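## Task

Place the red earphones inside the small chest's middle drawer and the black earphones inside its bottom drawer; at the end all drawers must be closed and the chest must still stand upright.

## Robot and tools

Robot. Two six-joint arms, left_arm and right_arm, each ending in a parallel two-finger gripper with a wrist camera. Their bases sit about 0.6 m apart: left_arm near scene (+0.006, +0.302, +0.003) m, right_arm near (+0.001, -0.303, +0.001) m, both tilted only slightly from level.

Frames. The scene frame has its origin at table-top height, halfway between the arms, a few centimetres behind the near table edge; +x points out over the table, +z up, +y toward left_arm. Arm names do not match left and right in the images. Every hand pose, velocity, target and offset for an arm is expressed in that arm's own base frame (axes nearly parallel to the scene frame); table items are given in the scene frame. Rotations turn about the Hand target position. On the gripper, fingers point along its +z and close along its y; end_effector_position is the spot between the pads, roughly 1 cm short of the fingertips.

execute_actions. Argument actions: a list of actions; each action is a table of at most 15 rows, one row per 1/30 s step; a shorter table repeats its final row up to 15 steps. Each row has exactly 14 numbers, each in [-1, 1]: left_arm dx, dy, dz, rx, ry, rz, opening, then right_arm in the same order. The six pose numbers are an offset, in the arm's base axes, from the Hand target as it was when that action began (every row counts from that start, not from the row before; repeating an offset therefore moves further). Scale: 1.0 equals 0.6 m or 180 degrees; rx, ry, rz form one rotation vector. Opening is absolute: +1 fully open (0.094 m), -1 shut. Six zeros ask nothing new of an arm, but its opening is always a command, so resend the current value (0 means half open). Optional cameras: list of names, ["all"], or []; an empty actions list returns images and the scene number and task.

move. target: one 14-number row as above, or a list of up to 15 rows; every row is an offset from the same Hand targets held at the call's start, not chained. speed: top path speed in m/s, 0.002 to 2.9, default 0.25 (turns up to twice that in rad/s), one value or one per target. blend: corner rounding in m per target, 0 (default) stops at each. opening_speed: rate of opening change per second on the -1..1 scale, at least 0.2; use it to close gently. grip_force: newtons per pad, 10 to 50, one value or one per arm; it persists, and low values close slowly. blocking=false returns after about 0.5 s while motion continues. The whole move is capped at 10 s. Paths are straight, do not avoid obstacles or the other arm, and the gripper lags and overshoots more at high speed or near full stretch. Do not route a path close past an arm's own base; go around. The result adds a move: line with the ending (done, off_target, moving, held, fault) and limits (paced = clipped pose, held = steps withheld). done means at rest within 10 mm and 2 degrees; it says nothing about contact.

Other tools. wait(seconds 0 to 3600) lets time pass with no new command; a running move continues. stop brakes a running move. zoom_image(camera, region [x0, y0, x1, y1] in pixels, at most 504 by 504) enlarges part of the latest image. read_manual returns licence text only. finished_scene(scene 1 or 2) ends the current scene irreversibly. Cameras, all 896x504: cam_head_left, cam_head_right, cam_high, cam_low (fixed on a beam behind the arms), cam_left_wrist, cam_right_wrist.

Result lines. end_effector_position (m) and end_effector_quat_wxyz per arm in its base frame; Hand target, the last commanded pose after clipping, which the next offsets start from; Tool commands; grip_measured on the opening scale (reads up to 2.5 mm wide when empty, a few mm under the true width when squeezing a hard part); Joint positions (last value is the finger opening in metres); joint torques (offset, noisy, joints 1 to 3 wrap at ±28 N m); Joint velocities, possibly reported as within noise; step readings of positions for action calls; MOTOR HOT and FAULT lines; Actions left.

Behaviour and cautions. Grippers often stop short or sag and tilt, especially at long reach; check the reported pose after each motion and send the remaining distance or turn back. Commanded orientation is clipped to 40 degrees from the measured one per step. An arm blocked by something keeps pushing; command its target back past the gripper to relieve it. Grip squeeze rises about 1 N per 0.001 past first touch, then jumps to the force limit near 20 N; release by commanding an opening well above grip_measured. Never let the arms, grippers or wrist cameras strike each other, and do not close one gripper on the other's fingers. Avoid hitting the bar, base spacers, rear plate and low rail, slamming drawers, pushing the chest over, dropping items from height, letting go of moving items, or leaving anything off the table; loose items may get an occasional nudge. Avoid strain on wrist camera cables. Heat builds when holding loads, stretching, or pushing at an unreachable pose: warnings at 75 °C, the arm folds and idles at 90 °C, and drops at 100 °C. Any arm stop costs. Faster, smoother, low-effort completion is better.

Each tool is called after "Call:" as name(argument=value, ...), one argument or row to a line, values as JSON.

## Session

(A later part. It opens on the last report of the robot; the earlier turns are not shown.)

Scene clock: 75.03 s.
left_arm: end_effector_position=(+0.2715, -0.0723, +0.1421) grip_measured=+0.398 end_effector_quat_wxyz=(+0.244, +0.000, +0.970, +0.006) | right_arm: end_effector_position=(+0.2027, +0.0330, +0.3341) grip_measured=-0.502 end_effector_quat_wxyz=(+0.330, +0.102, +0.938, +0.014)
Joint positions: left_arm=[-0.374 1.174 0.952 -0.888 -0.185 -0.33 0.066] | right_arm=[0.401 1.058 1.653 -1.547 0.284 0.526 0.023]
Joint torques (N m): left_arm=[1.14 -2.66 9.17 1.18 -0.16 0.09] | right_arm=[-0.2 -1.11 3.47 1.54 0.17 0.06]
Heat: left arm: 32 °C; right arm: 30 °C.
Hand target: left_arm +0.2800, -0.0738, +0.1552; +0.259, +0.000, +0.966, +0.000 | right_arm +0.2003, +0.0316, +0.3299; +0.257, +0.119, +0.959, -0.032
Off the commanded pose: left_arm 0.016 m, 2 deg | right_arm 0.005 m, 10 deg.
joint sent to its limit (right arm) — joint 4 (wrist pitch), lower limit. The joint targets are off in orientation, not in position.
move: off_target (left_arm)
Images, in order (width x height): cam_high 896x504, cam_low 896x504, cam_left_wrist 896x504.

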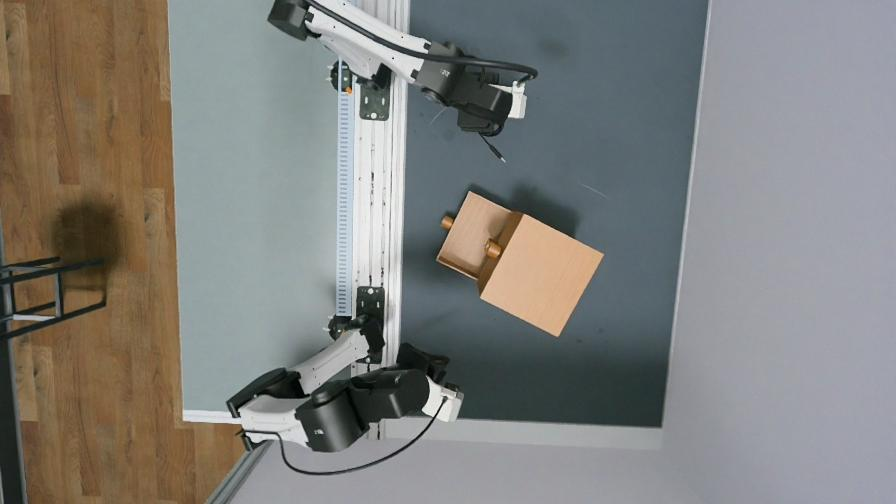

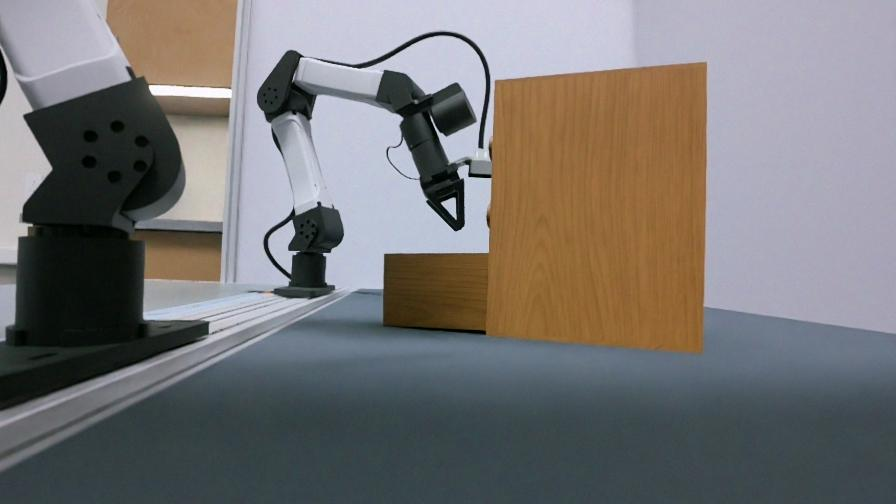

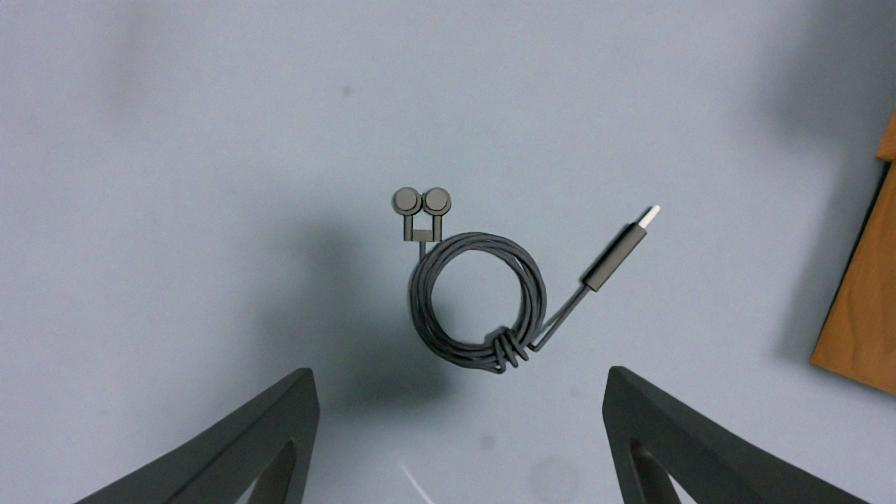

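Call:
move(
  target=[
    [0.026,0.028,-0.13,0,0,0,-0.04,0,0,0,0,0,0,-0.5],
    [0.026,0.028,-0.2153,0,0,0,-0.04,0,0,0,0,0,0,-0.5],
    [0.026,0.028,-0.2153,0,0,0,-1,0,0,0,0,0,0,-0.5],
    [0.026,0.028,-0.1,0,0,0.0001,-1,0,0,0,0,0,0,-0.5],
  ],
  speed=[0.2,0.1,0.1,0.15],
  blend=[0.01,0,0,0],
  grip_force=[30,50],
  cameras=["cam_left_wrist","cam_low"],
)

Scene clock: 82.43 s.
left_arm: end_effector_position=(+0.2829, -0.0568, +0.0762) grip_measured=-0.990 end_effector_quat_wxyz=(+0.232, +0.003, +0.973, +0.006) | right_arm: end_effector_position=(+0.2027, +0.0330, +0.3341) grip_measured=-0.502 end_effector_quat_wxyz=(+0.330, +0.102, +0.938, +0.014)
Joint positions: left_arm=[-0.28 1.251 0.746 -0.617 -0.135 -0.243 0] | right_arm=[0.401 1.058 1.653 -1.547 0.284 0.526 0.023]
Joint torques (N m): left_arm=[1.47 -5.12 8.94 1.2 -0.13 0.1] | right_arm=[-0.2 -1.11 3.47 1.54 0.18 0.06]
Heat: left arm: 33 °C; right arm: 29 °C.
Hand target: left_arm +0.2955, -0.0570, +0.0952; +0.259, +0.000, +0.966, +0.000 | right_arm +0.2003, +0.0316, +0.3299; +0.257, +0.119, +0.959, -0.032
Off the commanded pose: left_arm 0.023 m, 3 deg | right_arm 0.005 m, 10 deg.
joint sent to its limit (right arm) — joint 4 (wrist pitch), lower limit. The joint targets are off in orientation, not in position.
grip_force (N): 30, 50
move: off_target (left_arm)
Images, in order (width x height): cam_low 896x504, cam_left_wrist 896x504.

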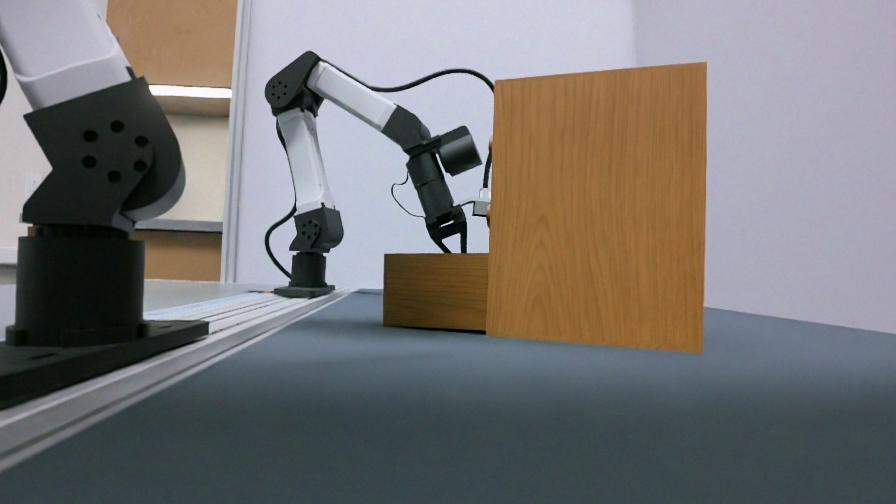

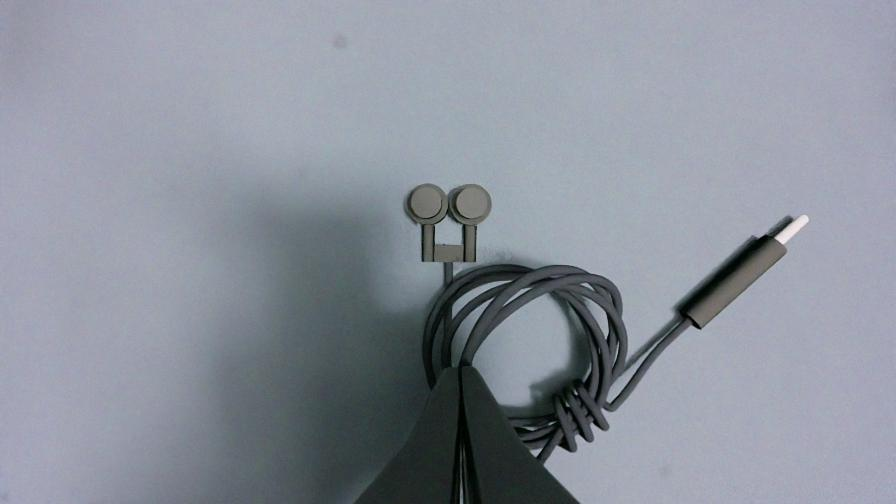

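Call:
move(
  target=[
    [0.002,-0.004,0,0,0,0,0.06,0,0,0,0,0,0,-0.5],
    [0.002,-0.004,-0.122,0,0,0,0.06,0,0,0,0,0,0,-0.5],
  ],
  speed=0.12,
  grip_force=50,
  cameras=["cam_left_wrist","cam_head_left"],
)

Scene clock: 85.30 s.
left_arm: end_effector_position=(+0.2941, -0.0600, +0.0239) grip_measured=+0.058 end_effector_quat_wxyz=(+0.251, +0.001, +0.968, +0.001) | right_arm: end_effector_position=(+0.2027, +0.0330, +0.3341) grip_measured=-0.502 end_effector_quat_wxyz=(+0.330, +0.102, +0.938, +0.014)
Joint positions: left_arm=[-0.28 1.37 0.584 -0.294 -0.135 -0.243 0.05] | right_arm=[0.401 1.058 1.653 -1.547 0.284 0.526 0.023]
Joint torques (N m): left_arm=[0.69 -3.58 4.27 1.65 -0.18 0.01] | right_arm=[-0.2 -1.11 3.45 1.54 0.17 0.06]
Heat: left arm: 33 °C; right arm: 29 °C.
Hand target: left_arm +0.2967, -0.0594, +0.0220; +0.259, +0.000, +0.966, +0.000 | right_arm +0.2003, +0.0316, +0.3299; +0.257, +0.119, +0.959, -0.032
Off the commanded pose: left_arm 0.003 m, 1 deg | right_arm 0.005 m, 10 deg.
joint sent to its limit (right arm) — joint 4 (wrist pitch), lower limit. The joint targets are off in orientation, not in position.
move: done
Images, in order (width x height): cam_head_left 896x504, cam_left_wrist 896x504.

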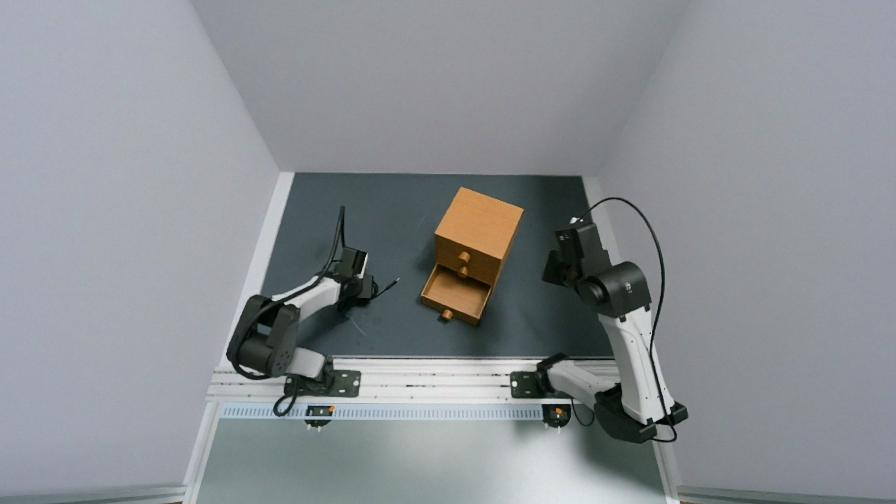

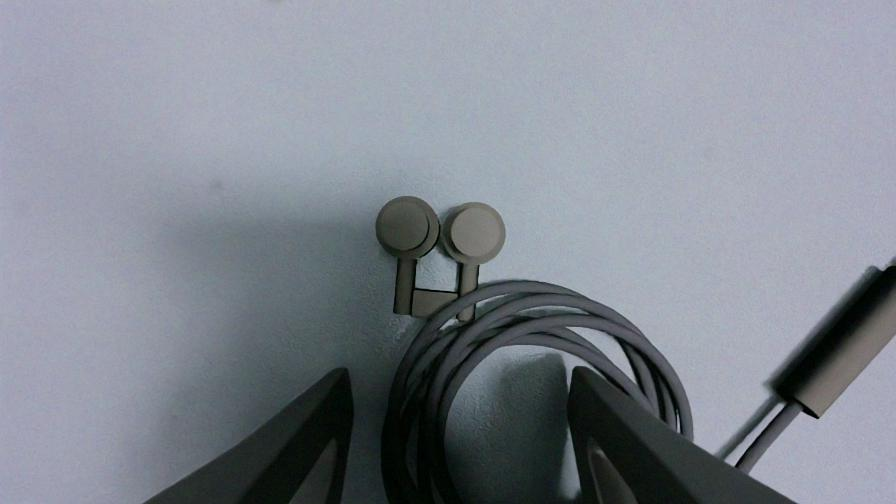

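Call:
move(
  target=[
    [0,0,-0.0165,0,0,0,0.06,0,0,0,0,0,0,-0.5],
    [0,0,-0.0165,0,0,0,-1,0,0,0,0,0,0,-0.5],
    [0,0,0.12,0,0,0.0001,-1,0,0,0,0,0,0,-0.5],
  ],
  speed=0.1,
  grip_force=[30,50],
  cameras=["cam_left_wrist"],
)

Scene clock: 91.03 s.
left_arm: end_effector_position=(+0.2843, -0.0566, +0.0743) grip_measured=-0.904 end_effector_quat_wxyz=(+0.230, +0.003, +0.973, +0.008) | right_arm: end_effector_position=(+0.2027, +0.0330, +0.3341) grip_measured=-0.502 end_effector_quat_wxyz=(+0.330, +0.102, +0.938, +0.014)
Joint positions: left_arm=[-0.28 1.263 0.748 -0.611 -0.138 -0.243 0.005] | right_arm=[0.401 1.058 1.653 -1.547 0.284 0.526 0.023]
Joint torques (N m): left_arm=[0.68 -5.44 8.91 1.18 -0.15 0.01] | right_arm=[-0.2 -1.14 3.45 1.54 0.17 0.06]
Heat: left arm: 33 °C; right arm: 29 °C.
Hand target: left_arm +0.2967, -0.0594, +0.0940; +0.259, +0.000, +0.966, +0.000 | right_arm +0.2003, +0.0316, +0.3299; +0.257, +0.119, +0.959, -0.032
Off the commanded pose: left_arm 0.023 m, 4 deg | right_arm 0.005 m, 10 deg.
joint sent to its limit (right arm) — joint 4 (wrist pitch), lower limit. The joint targets are off in orientation, not in position.
grip_force (N): 30, 50
move: off_target (left_arm)

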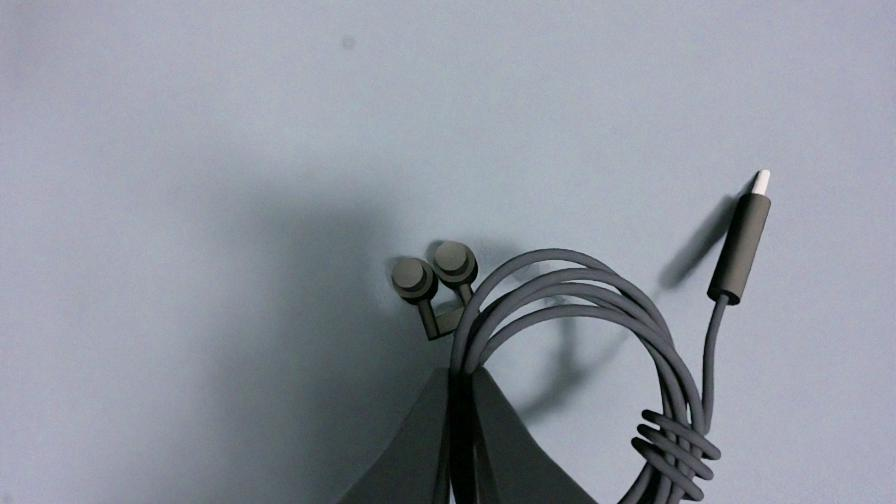

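Call:
move(
  target=[
    [0,0,0.2,0,0,0,-1,-0.03,-0.167,0,0,0,0,-0.5],
    [-0.147,-0.536,0.217,0.2107,0.0074,-0.573,-1,-0.03,-0.167,0,0,0,0,-0.5],
    [-0.053,-0.572,0.217,0.2107,0.0074,-0.573,-1,-0.03,-0.167,0,0,0,0,-0.5],
  ],
  speed=[0.25,0.25,0.12],
  blend=[0.02,0.01,0],
  cameras=["cam_left_wrist","cam_low","cam_high","cam_right_wrist"],
)

Scene clock: 98.07 s.
left_arm: end_effector_position=(+0.2642, -0.3996, +0.2180) grip_measured=-0.904 end_effector_quat_wxyz=(+0.165, +0.810, +0.557, +0.078) | right_arm: end_effector_position=(+0.1818, -0.0697, +0.3324) grip_measured=-0.502 end_effector_quat_wxyz=(+0.314, +0.123, +0.940, -0.057)
Joint positions: left_arm=[-1.052 2.246 2.551 -1.555 -0.182 0.914 0.005] | right_arm=[-0.432 1.018 1.642 -1.549 -0.074 -0.148 0.023]
Joint torques (N m): left_arm=[0.58 -10.33 7.82 0.78 0 0.15] | right_arm=[-0.16 0.2 4.26 1.65 -0.09 -0.01]
Heat: left arm: 34 °C; right arm: 29 °C.
Hand target: left_arm +0.2650, -0.4027, +0.2241; +0.139, +0.815, +0.558, +0.074 | right_arm +0.1823, -0.0687, +0.3299; +0.257, +0.119, +0.959, -0.032
Off the commanded pose: left_arm 0.007 m, 3 deg | right_arm 0.003 m, 7 deg.
joint sent to its limit (left arm) — joint 4 (wrist pitch), lower limit. The joint targets are off in orientation, not in position.
joint sent to its limit (right arm) — joint 4 (wrist pitch), lower limit. The joint targets are off in orientation, not in position.
grip_force (N): 30, 50
move: off_target (left_arm, right_arm)
Images, in order (width x height): cam_high 896x504, cam_low 896x504, cam_left_wrist 896x504, cam_right_wrist 896x504.

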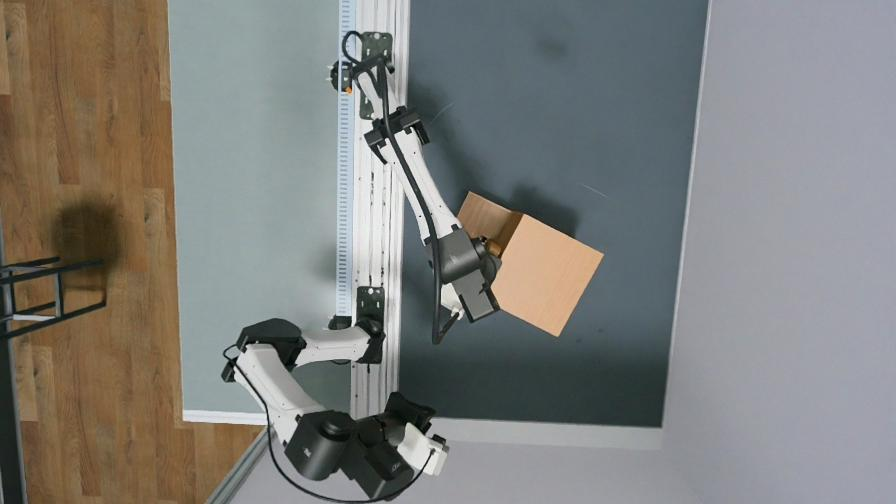

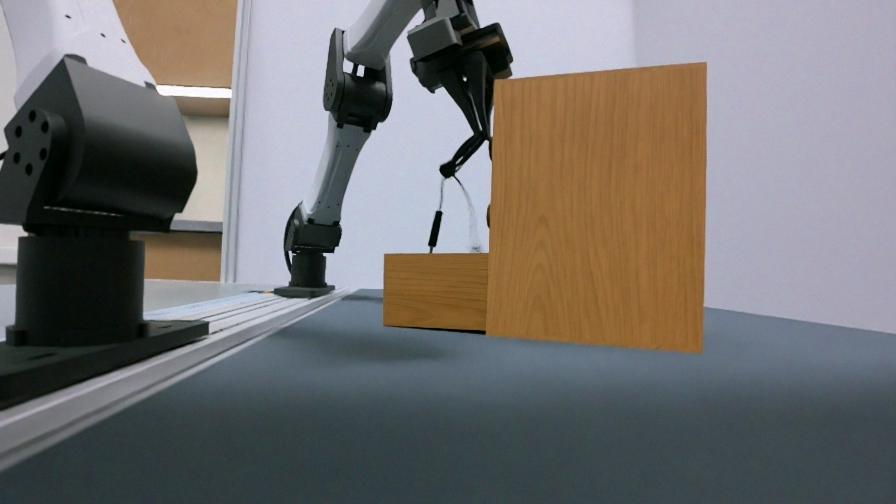

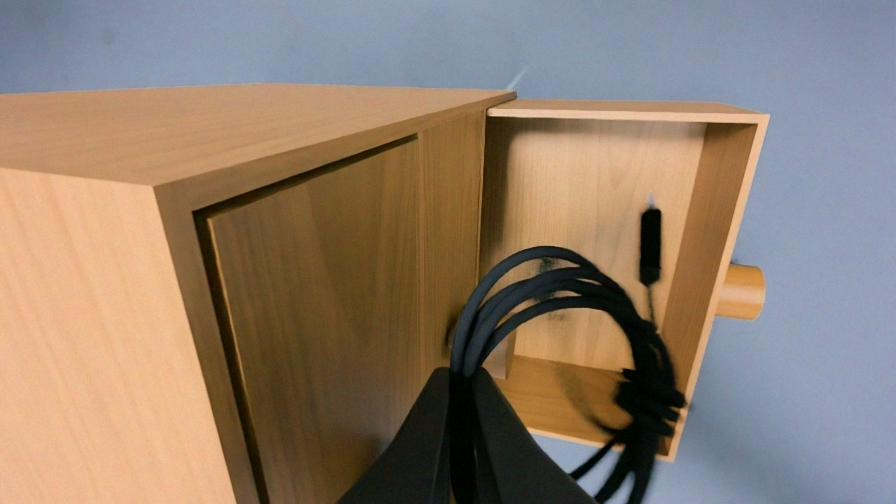

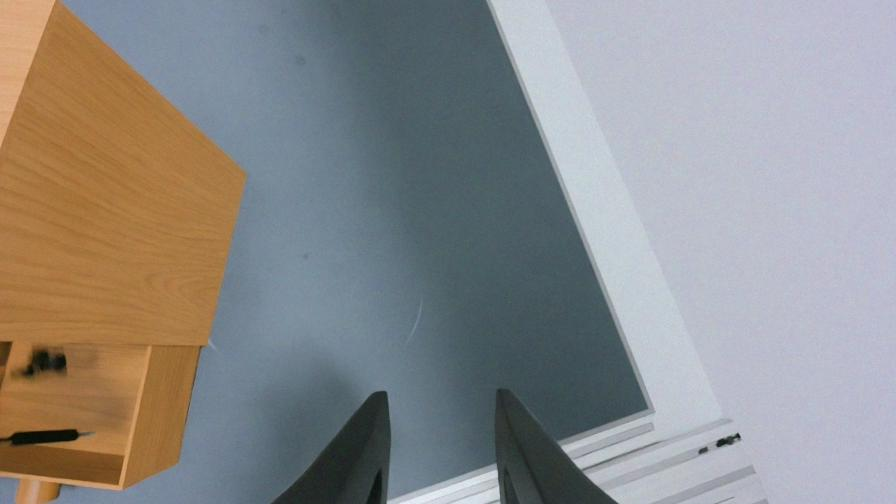

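Call:
move(
  target=[
    [0.0187,-0.0072,-0.04,0,0,0,-1,0,0,0,0,0,0,-0.5],
    [0.0187,-0.0072,-0.165,0,0,0,-1,0,0,0,0,0,0,-0.5],
  ],
  speed=0.12,
  blend=[0.01,0],
  cameras=["cam_left_wrist","cam_low","cam_high"],
)

Scene clock: 101.03 s.
left_arm: end_effector_position=(+0.2792, -0.4127, +0.1743) grip_measured=-0.904 end_effector_quat_wxyz=(+0.198, +0.804, +0.554, +0.091) | right_arm: end_effector_position=(+0.1818, -0.0697, +0.3324) grip_measured=-0.502 end_effector_quat_wxyz=(+0.314, +0.123, +0.940, -0.057)
Joint positions: left_arm=[-1.049 2.13 2.142 -1.193 -0.209 0.928 0.005] | right_arm=[-0.432 1.018 1.642 -1.549 -0.074 -0.148 0.023]
Joint torques (N m): left_arm=[1.8 -5.46 1.55 0.93 0.4 -0.02] | right_arm=[-0.14 0.21 4.23 1.64 -0.09 -0.01]
Heat: left arm: 34 °C; right arm: 29 °C.
Hand target: left_arm +0.2761, -0.4070, +0.1252; +0.139, +0.815, +0.558, +0.074 | right_arm +0.1823, -0.0687, +0.3299; +0.257, +0.119, +0.959, -0.032
Off the commanded pose: left_arm 0.050 m, 7 deg | right_arm 0.003 m, 7 deg.
joint sent to its limit (right arm) — joint 4 (wrist pitch), lower limit. The joint targets are off in orientation, not in position.
grip_force (N): 30, 50
move: off_target (left_arm)
Images, in order (width x height): cam_high 896x504, cam_low 896x504, cam_left_wrist 896x504.

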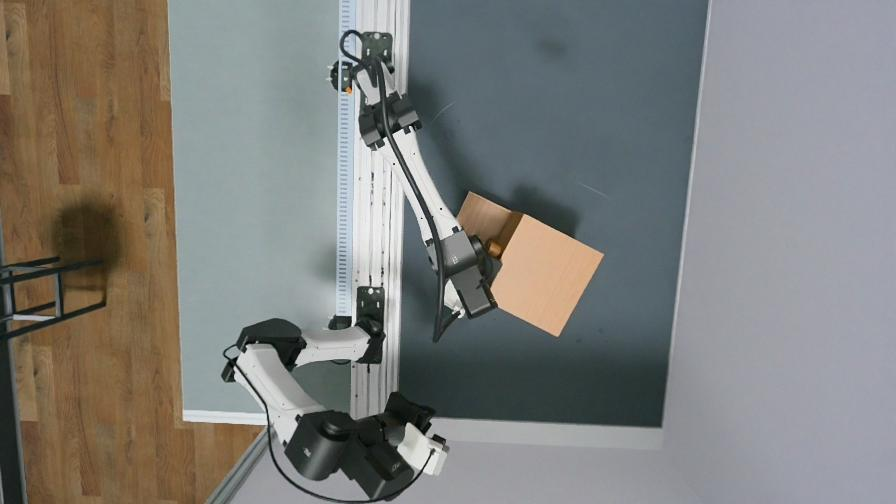

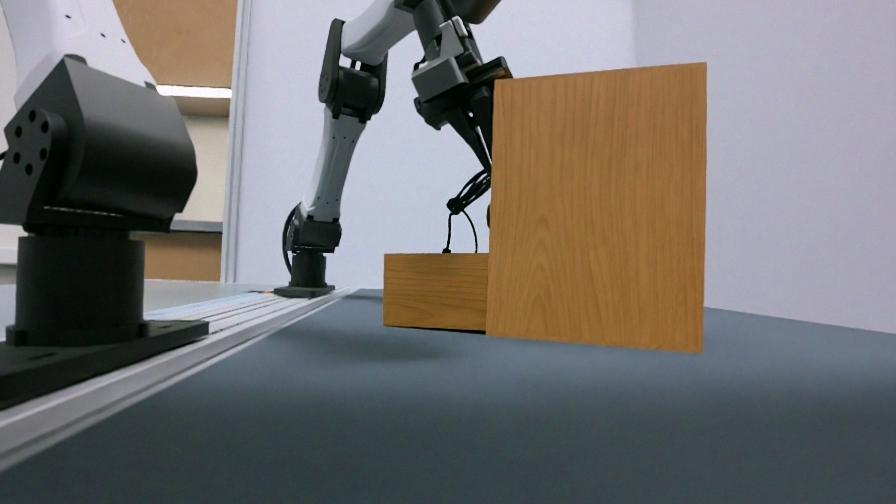

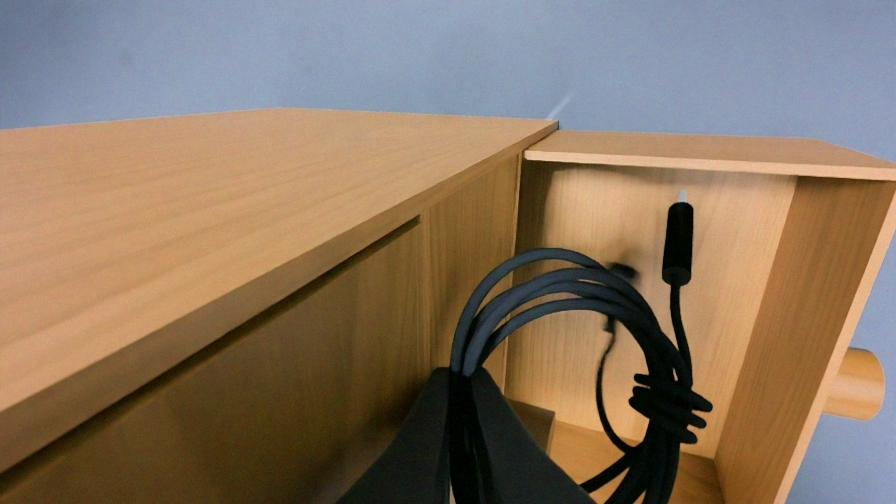

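Call:
move(
  target=[
    [0,0,0.108,0,0,0,-1,0,0,0,0,0,0,-0.5],
    [-0.05,0.019,0.108,0,0,0,-1,0,0,0,0,0,0,-0.5],
    [-0.05,0.019,-0.017,0,0,0,-1,0,0,0,0,0,0,-0.5],
  ],
  speed=[0.1,0.1,0.1],
  cameras=["cam_left_wrist","cam_low","cam_high"],
)

Scene clock: 105.57 s.
left_arm: end_effector_position=(+0.2431, -0.3944, +0.1091) grip_measured=-0.904 end_effector_quat_wxyz=(+0.125, +0.821, +0.552, +0.079) | right_arm: end_effector_position=(+0.1818, -0.0697, +0.3324) grip_measured=-0.502 end_effector_quat_wxyz=(+0.314, +0.123, +0.940, -0.057)
Joint positions: left_arm=[-1.086 2.099 1.884 -1.121 -0.182 0.893 0.005] | right_arm=[-0.432 1.018 1.642 -1.549 -0.074 -0.148 0.023]
Joint torques (N m): left_arm=[0.99 -12.49 4.7 0.98 -0.07 -0.1] | right_arm=[-0.16 0.21 4.25 1.64 -0.09 0]
Heat: left arm: 34 °C; right arm: 29 °C.
Hand target: left_arm +0.2462, -0.3955, +0.1148; +0.139, +0.815, +0.558, +0.074 | right_arm +0.1823, -0.0687, +0.3299; +0.257, +0.119, +0.959, -0.032
Off the commanded pose: left_arm 0.007 m, 2 deg | right_arm 0.003 m, 7 deg.
joint sent to its limit (right arm) — joint 4 (wrist pitch), lower limit. The joint targets are off in orientation, not in position.
grip_force (N): 30, 50
move: done
Images, in order (width x height): cam_high 896x504, cam_low 896x504, cam_left_wrist 896x504.

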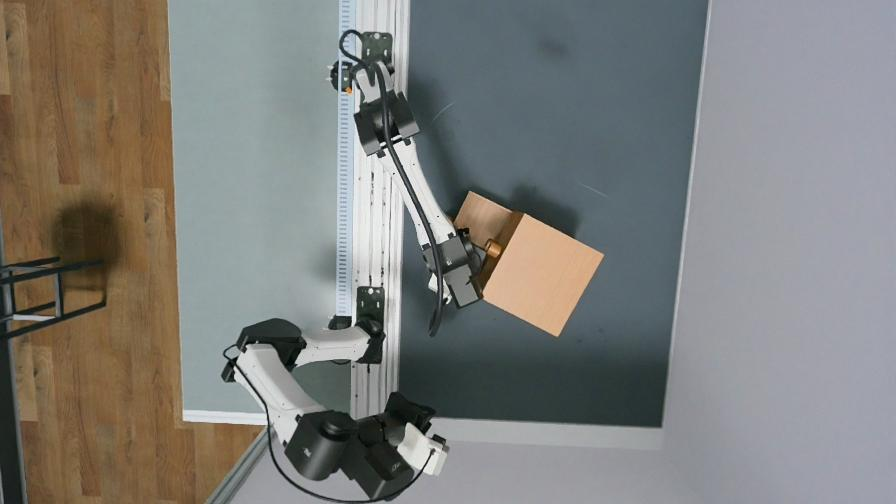

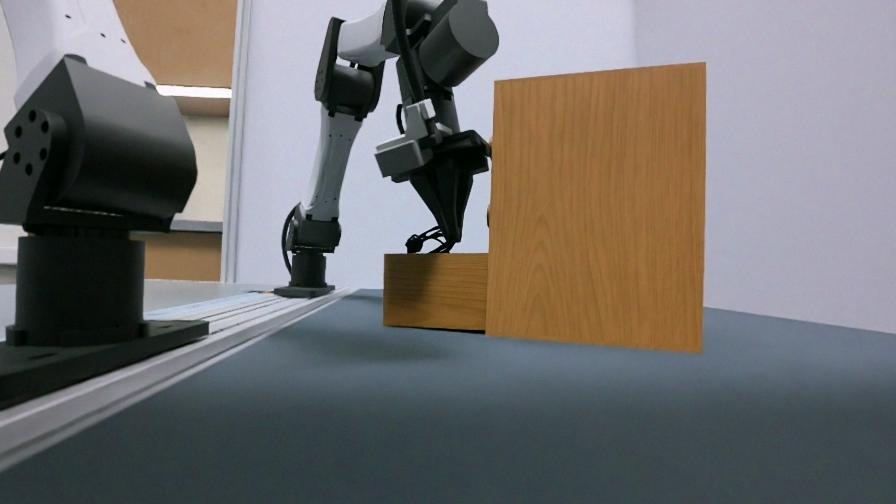

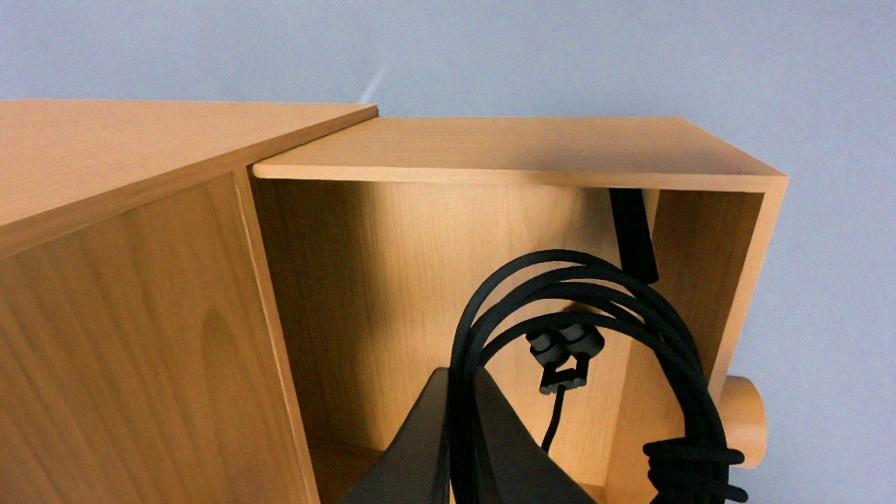

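Call:
move(
  target=[
    [0.0225,-0.0086,0,0,0,0,-1,0,0,0,0,0,0,-0.5],
    [0.0225,-0.0086,-0.045,0,0,0,-1,0,0,0,0,0,0,-0.5],
  ],
  speed=0.1,
  cameras=["cam_left_wrist","cam_low"],
)

Scene clock: 107.63 s.
left_arm: end_effector_position=(+0.2568, -0.4001, +0.0929) grip_measured=-0.904 end_effector_quat_wxyz=(+0.137, +0.815, +0.559, +0.074) | right_arm: end_effector_position=(+0.1818, -0.0697, +0.3324) grip_measured=-0.502 end_effector_quat_wxyz=(+0.314, +0.123, +0.940, -0.057)
Joint positions: left_arm=[-1.062 2.123 1.849 -1.034 -0.171 0.9 0.005] | right_arm=[-0.432 1.018 1.642 -1.549 -0.074 -0.148 0.023]
Joint torques (N m): left_arm=[0.8 -10.4 4.63 1.02 -0.13 0.07] | right_arm=[-0.14 0.23 4.23 1.65 -0.09 -0.01]
Heat: left arm: 34 °C; right arm: 29 °C.
Hand target: left_arm +0.2597, -0.4007, +0.0880; +0.139, +0.815, +0.558, +0.074 | right_arm +0.1823, -0.0687, +0.3299; +0.257, +0.119, +0.959, -0.032
Off the commanded pose: left_arm 0.006 m, 0 deg | right_arm 0.003 m, 7 deg.
joint sent to its limit (right arm) — joint 4 (wrist pitch), lower limit. The joint targets are off in orientation, not in position.
grip_force (N): 30, 50
move: done
Images, in order (width x height): cam_low 896x504, cam_left_wrist 896x504.

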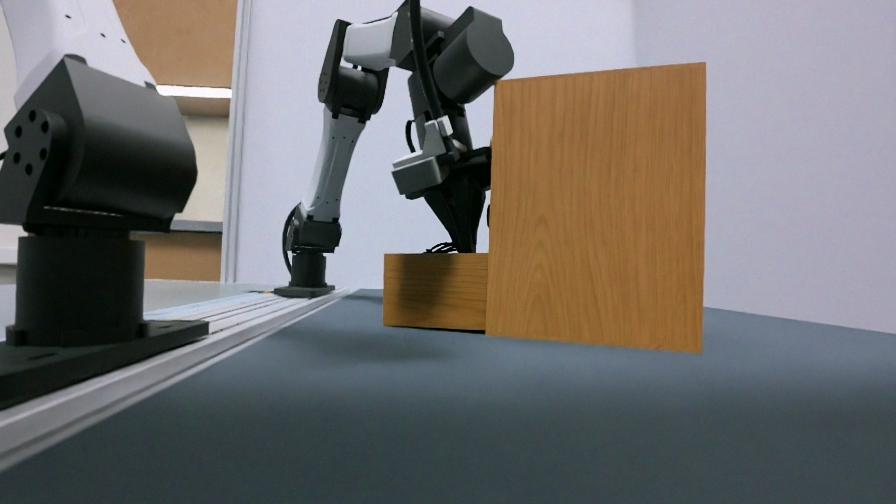

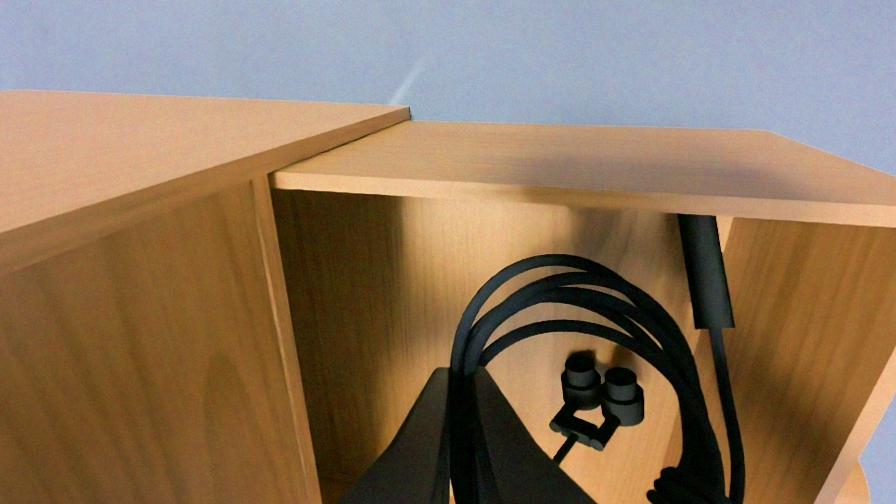

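Call:
move(
  target=[
    [0,0,-0.042,0,0,0,-1,0,0,0,0,0,0,-0.5],
    [0,0,-0.042,0,0,0,-0.45,0,0,0,0,0,0,-0.5],
    [0,0,0.06,0,0,0.0001,-0.45,0,0,0,0,0,0,-0.5],
    [-0.06,0.023,0.24,0,0,0.0001,-0.45,0,0,0,0,0,0,-0.5],
  ],
  speed=[0.1,0.1,0.1,0.2],
  blend=[0,0,0.01,0],
  opening_speed=1.0,
  grip_force=50,
  cameras=["cam_left_wrist","cam_low","cam_high"],
)

Scene clock: 112.03 s.
left_arm: end_effector_position=(+0.2257, -0.3841, +0.2186) grip_measured=-0.452 end_effector_quat_wxyz=(+0.139, +0.817, +0.555, +0.072) | right_arm: end_effector_position=(+0.1818, -0.0697, +0.3324) grip_measured=-0.502 end_effector_quat_wxyz=(+0.314, +0.123, +0.940, -0.057)
Joint positions: left_arm=[-1.109 2.12 2.363 -1.553 -0.179 0.861 0.026] | right_arm=[-0.432 1.018 1.642 -1.549 -0.074 -0.148 0.023]
Joint torques (N m): left_arm=[-0.54 -10.92 7.86 0.67 -0.24 -0.13] | right_arm=[-0.14 0.21 4.25 1.65 -0.1 0]
Heat: left arm: 34 °C; right arm: 29 °C.
Hand target: left_arm +0.2236, -0.3870, +0.2318; +0.139, +0.815, +0.558, +0.074 | right_arm +0.1823, -0.0687, +0.3299; +0.257, +0.119, +0.959, -0.032
Off the commanded pose: left_arm 0.014 m, 0 deg | right_arm 0.003 m, 7 deg.
joint sent to its limit (left arm) — joint 4 (wrist pitch), lower limit. The joint targets still meet the commanded pose.
joint sent to its limit (right arm) — joint 4 (wrist pitch), lower limit. The joint targets are off in orientation, not in position.
move: off_target (left_arm); target 2's new opening was sent with left_arm's hand 0.025 m and 4 deg from that target
Images, in order (width x height): cam_high 896x504, cam_low 896x504, cam_left_wrist 896x504.

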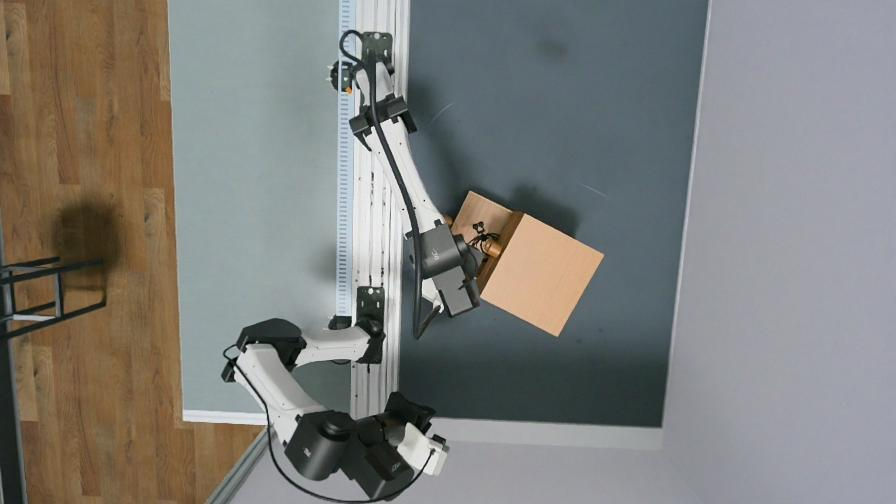

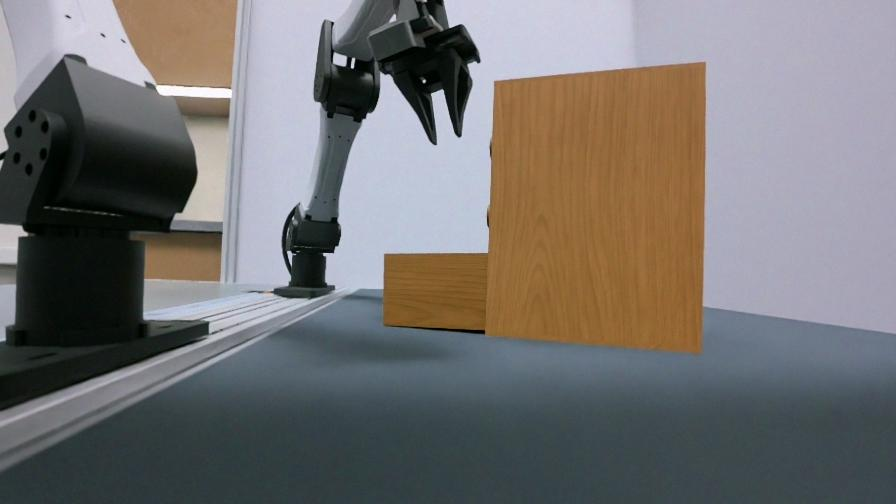

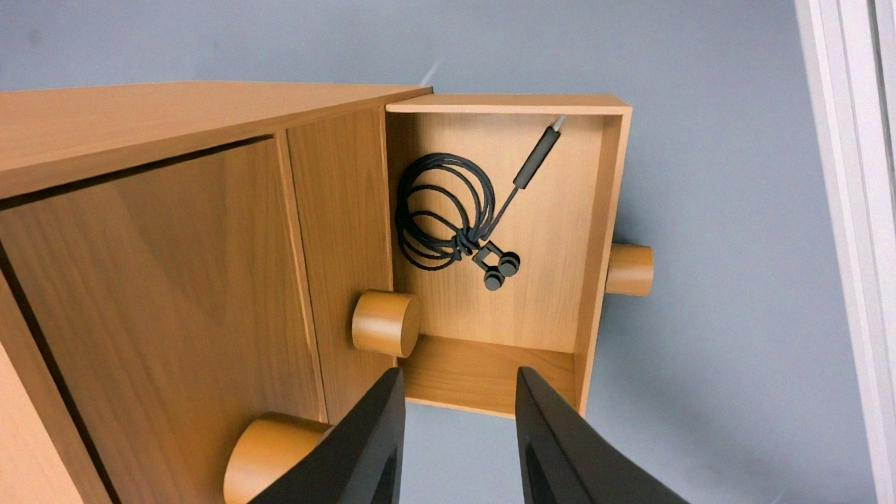

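Call:
move(
  target=[
    [-0.126,0.112,0.014,-0.448,-0.0796,0.3596,0.4,0,0,0,0,0,0,-0.5],
    [-0.126,0.112,-0.296,-0.448,-0.0796,0.3596,0.4,0,0,0,0,0,0,-0.5],
    [0.147,0.005,-0.296,-0.448,-0.0796,0.3596,0.4,0,0,0,0,0,0,-0.5],
  ],
  speed=[0.3,0.2,0.1],
  blend=[0.02,0,0],
  cameras=["cam_left_wrist","cam_low","cam_high"],
)

Scene clock: 120.33 s.
left_arm: end_effector_position=(+0.3006, -0.3724, +0.0456) grip_measured=+0.398 end_effector_quat_wxyz=(+0.600, +0.140, +0.778, -0.124) | right_arm: end_effector_position=(+0.1818, -0.0697, +0.3324) grip_measured=-0.502 end_effector_quat_wxyz=(+0.314, +0.123, +0.940, -0.057)
Joint positions: left_arm=[-1.135 2.12 0.778 1.002 -0.725 -0.256 0.066] | right_arm=[-0.432 1.018 1.642 -1.549 -0.074 -0.148 0.023]
Joint torques (N m): left_arm=[1.99 -7.6 7.62 2.01 0.05 0.09] | right_arm=[-0.14 0.21 4.25 1.65 -0.1 0]
Heat: left arm: 33 °C; right arm: 29 °C.
Hand target: left_arm +0.3119, -0.3839, +0.0544; +0.607, +0.133, +0.771, -0.138 | right_arm +0.1823, -0.0687, +0.3299; +0.257, +0.119, +0.959, -0.032
Off the commanded pose: left_arm 0.018 m, 2 deg | right_arm 0.003 m, 7 deg.
joint sent to its limit (right arm) — joint 4 (wrist pitch), lower limit. The joint targets are off in orientation, not in position.
move: off_target (left_arm)
Images, in order (width x height): cam_high 896x504, cam_low 896x504, cam_left_wrist 896x504.

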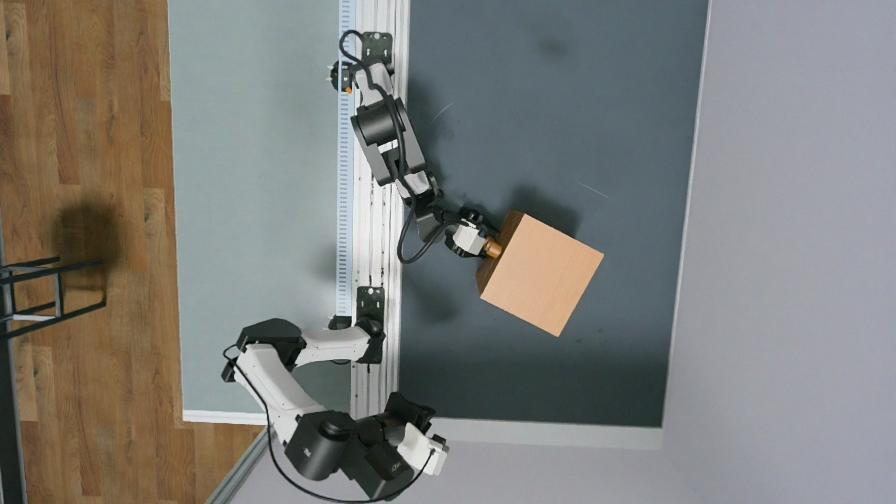

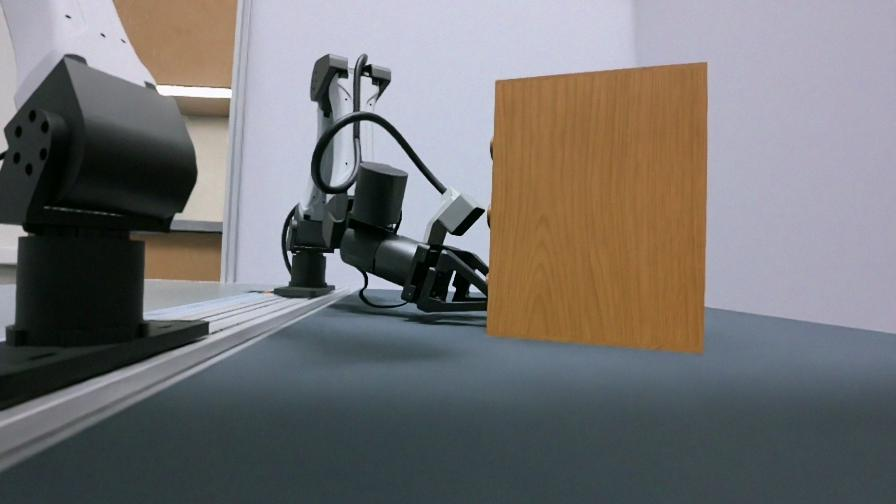

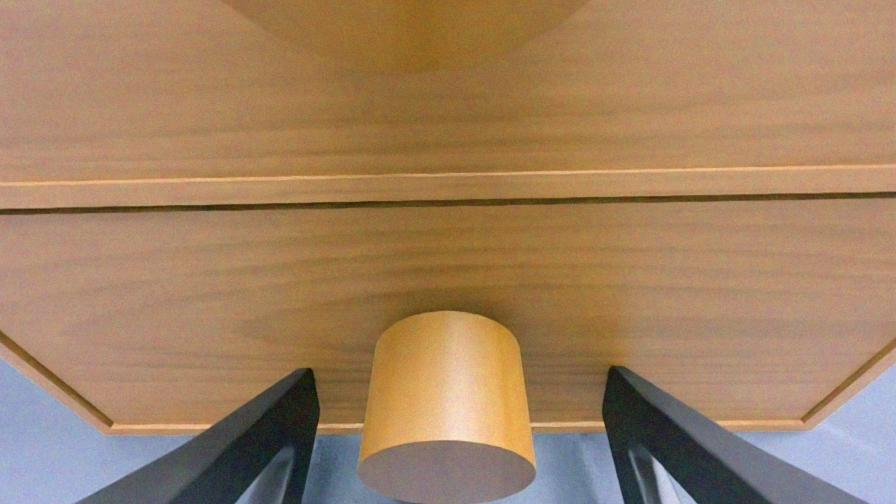

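Call:
move(
  target=[-0.17,0.066,0.08,0,0,0,0.4,0,0,0,0,0,0,-0.5],
  speed=0.2,
  cameras=["cam_left_wrist"],
)

Scene clock: 122.27 s.
left_arm: end_effector_position=(+0.2128, -0.3456, +0.0932) grip_measured=+0.398 end_effector_quat_wxyz=(+0.603, +0.147, +0.774, -0.125) | right_arm: end_effector_position=(+0.1818, -0.0697, +0.3324) grip_measured=-0.502 end_effector_quat_wxyz=(+0.314, +0.123, +0.940, -0.057)
Joint positions: left_arm=[-1.371 1.777 0.58 0.776 -0.937 -0.363 0.066] | right_arm=[-0.432 1.018 1.642 -1.549 -0.074 -0.148 0.023]
Joint torques (N m): left_arm=[-0.5 -9.21 3.55 1.86 -0.48 -0.18] | right_arm=[-0.14 0.21 4.23 1.65 -0.09 0]
Heat: left arm: 33 °C; right arm: 29 °C.
Hand target: left_arm +0.2098, -0.3444, +0.1024; +0.607, +0.133, +0.771, -0.139 | right_arm +0.1823, -0.0687, +0.3299; +0.257, +0.119, +0.959, -0.032
Off the commanded pose: left_arm 0.010 m, 2 deg | right_arm 0.003 m, 7 deg.
joint sent to its limit (right arm) — joint 4 (wrist pitch), lower limit. The joint targets are off in orientation, not in position.
move: done

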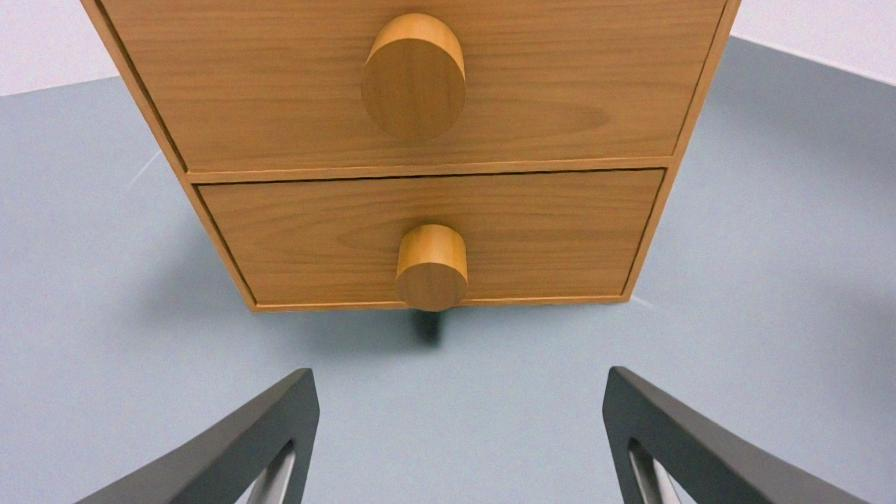

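Call:
finished_scene(
  scene=1,
)

The scene is finished: the task was done.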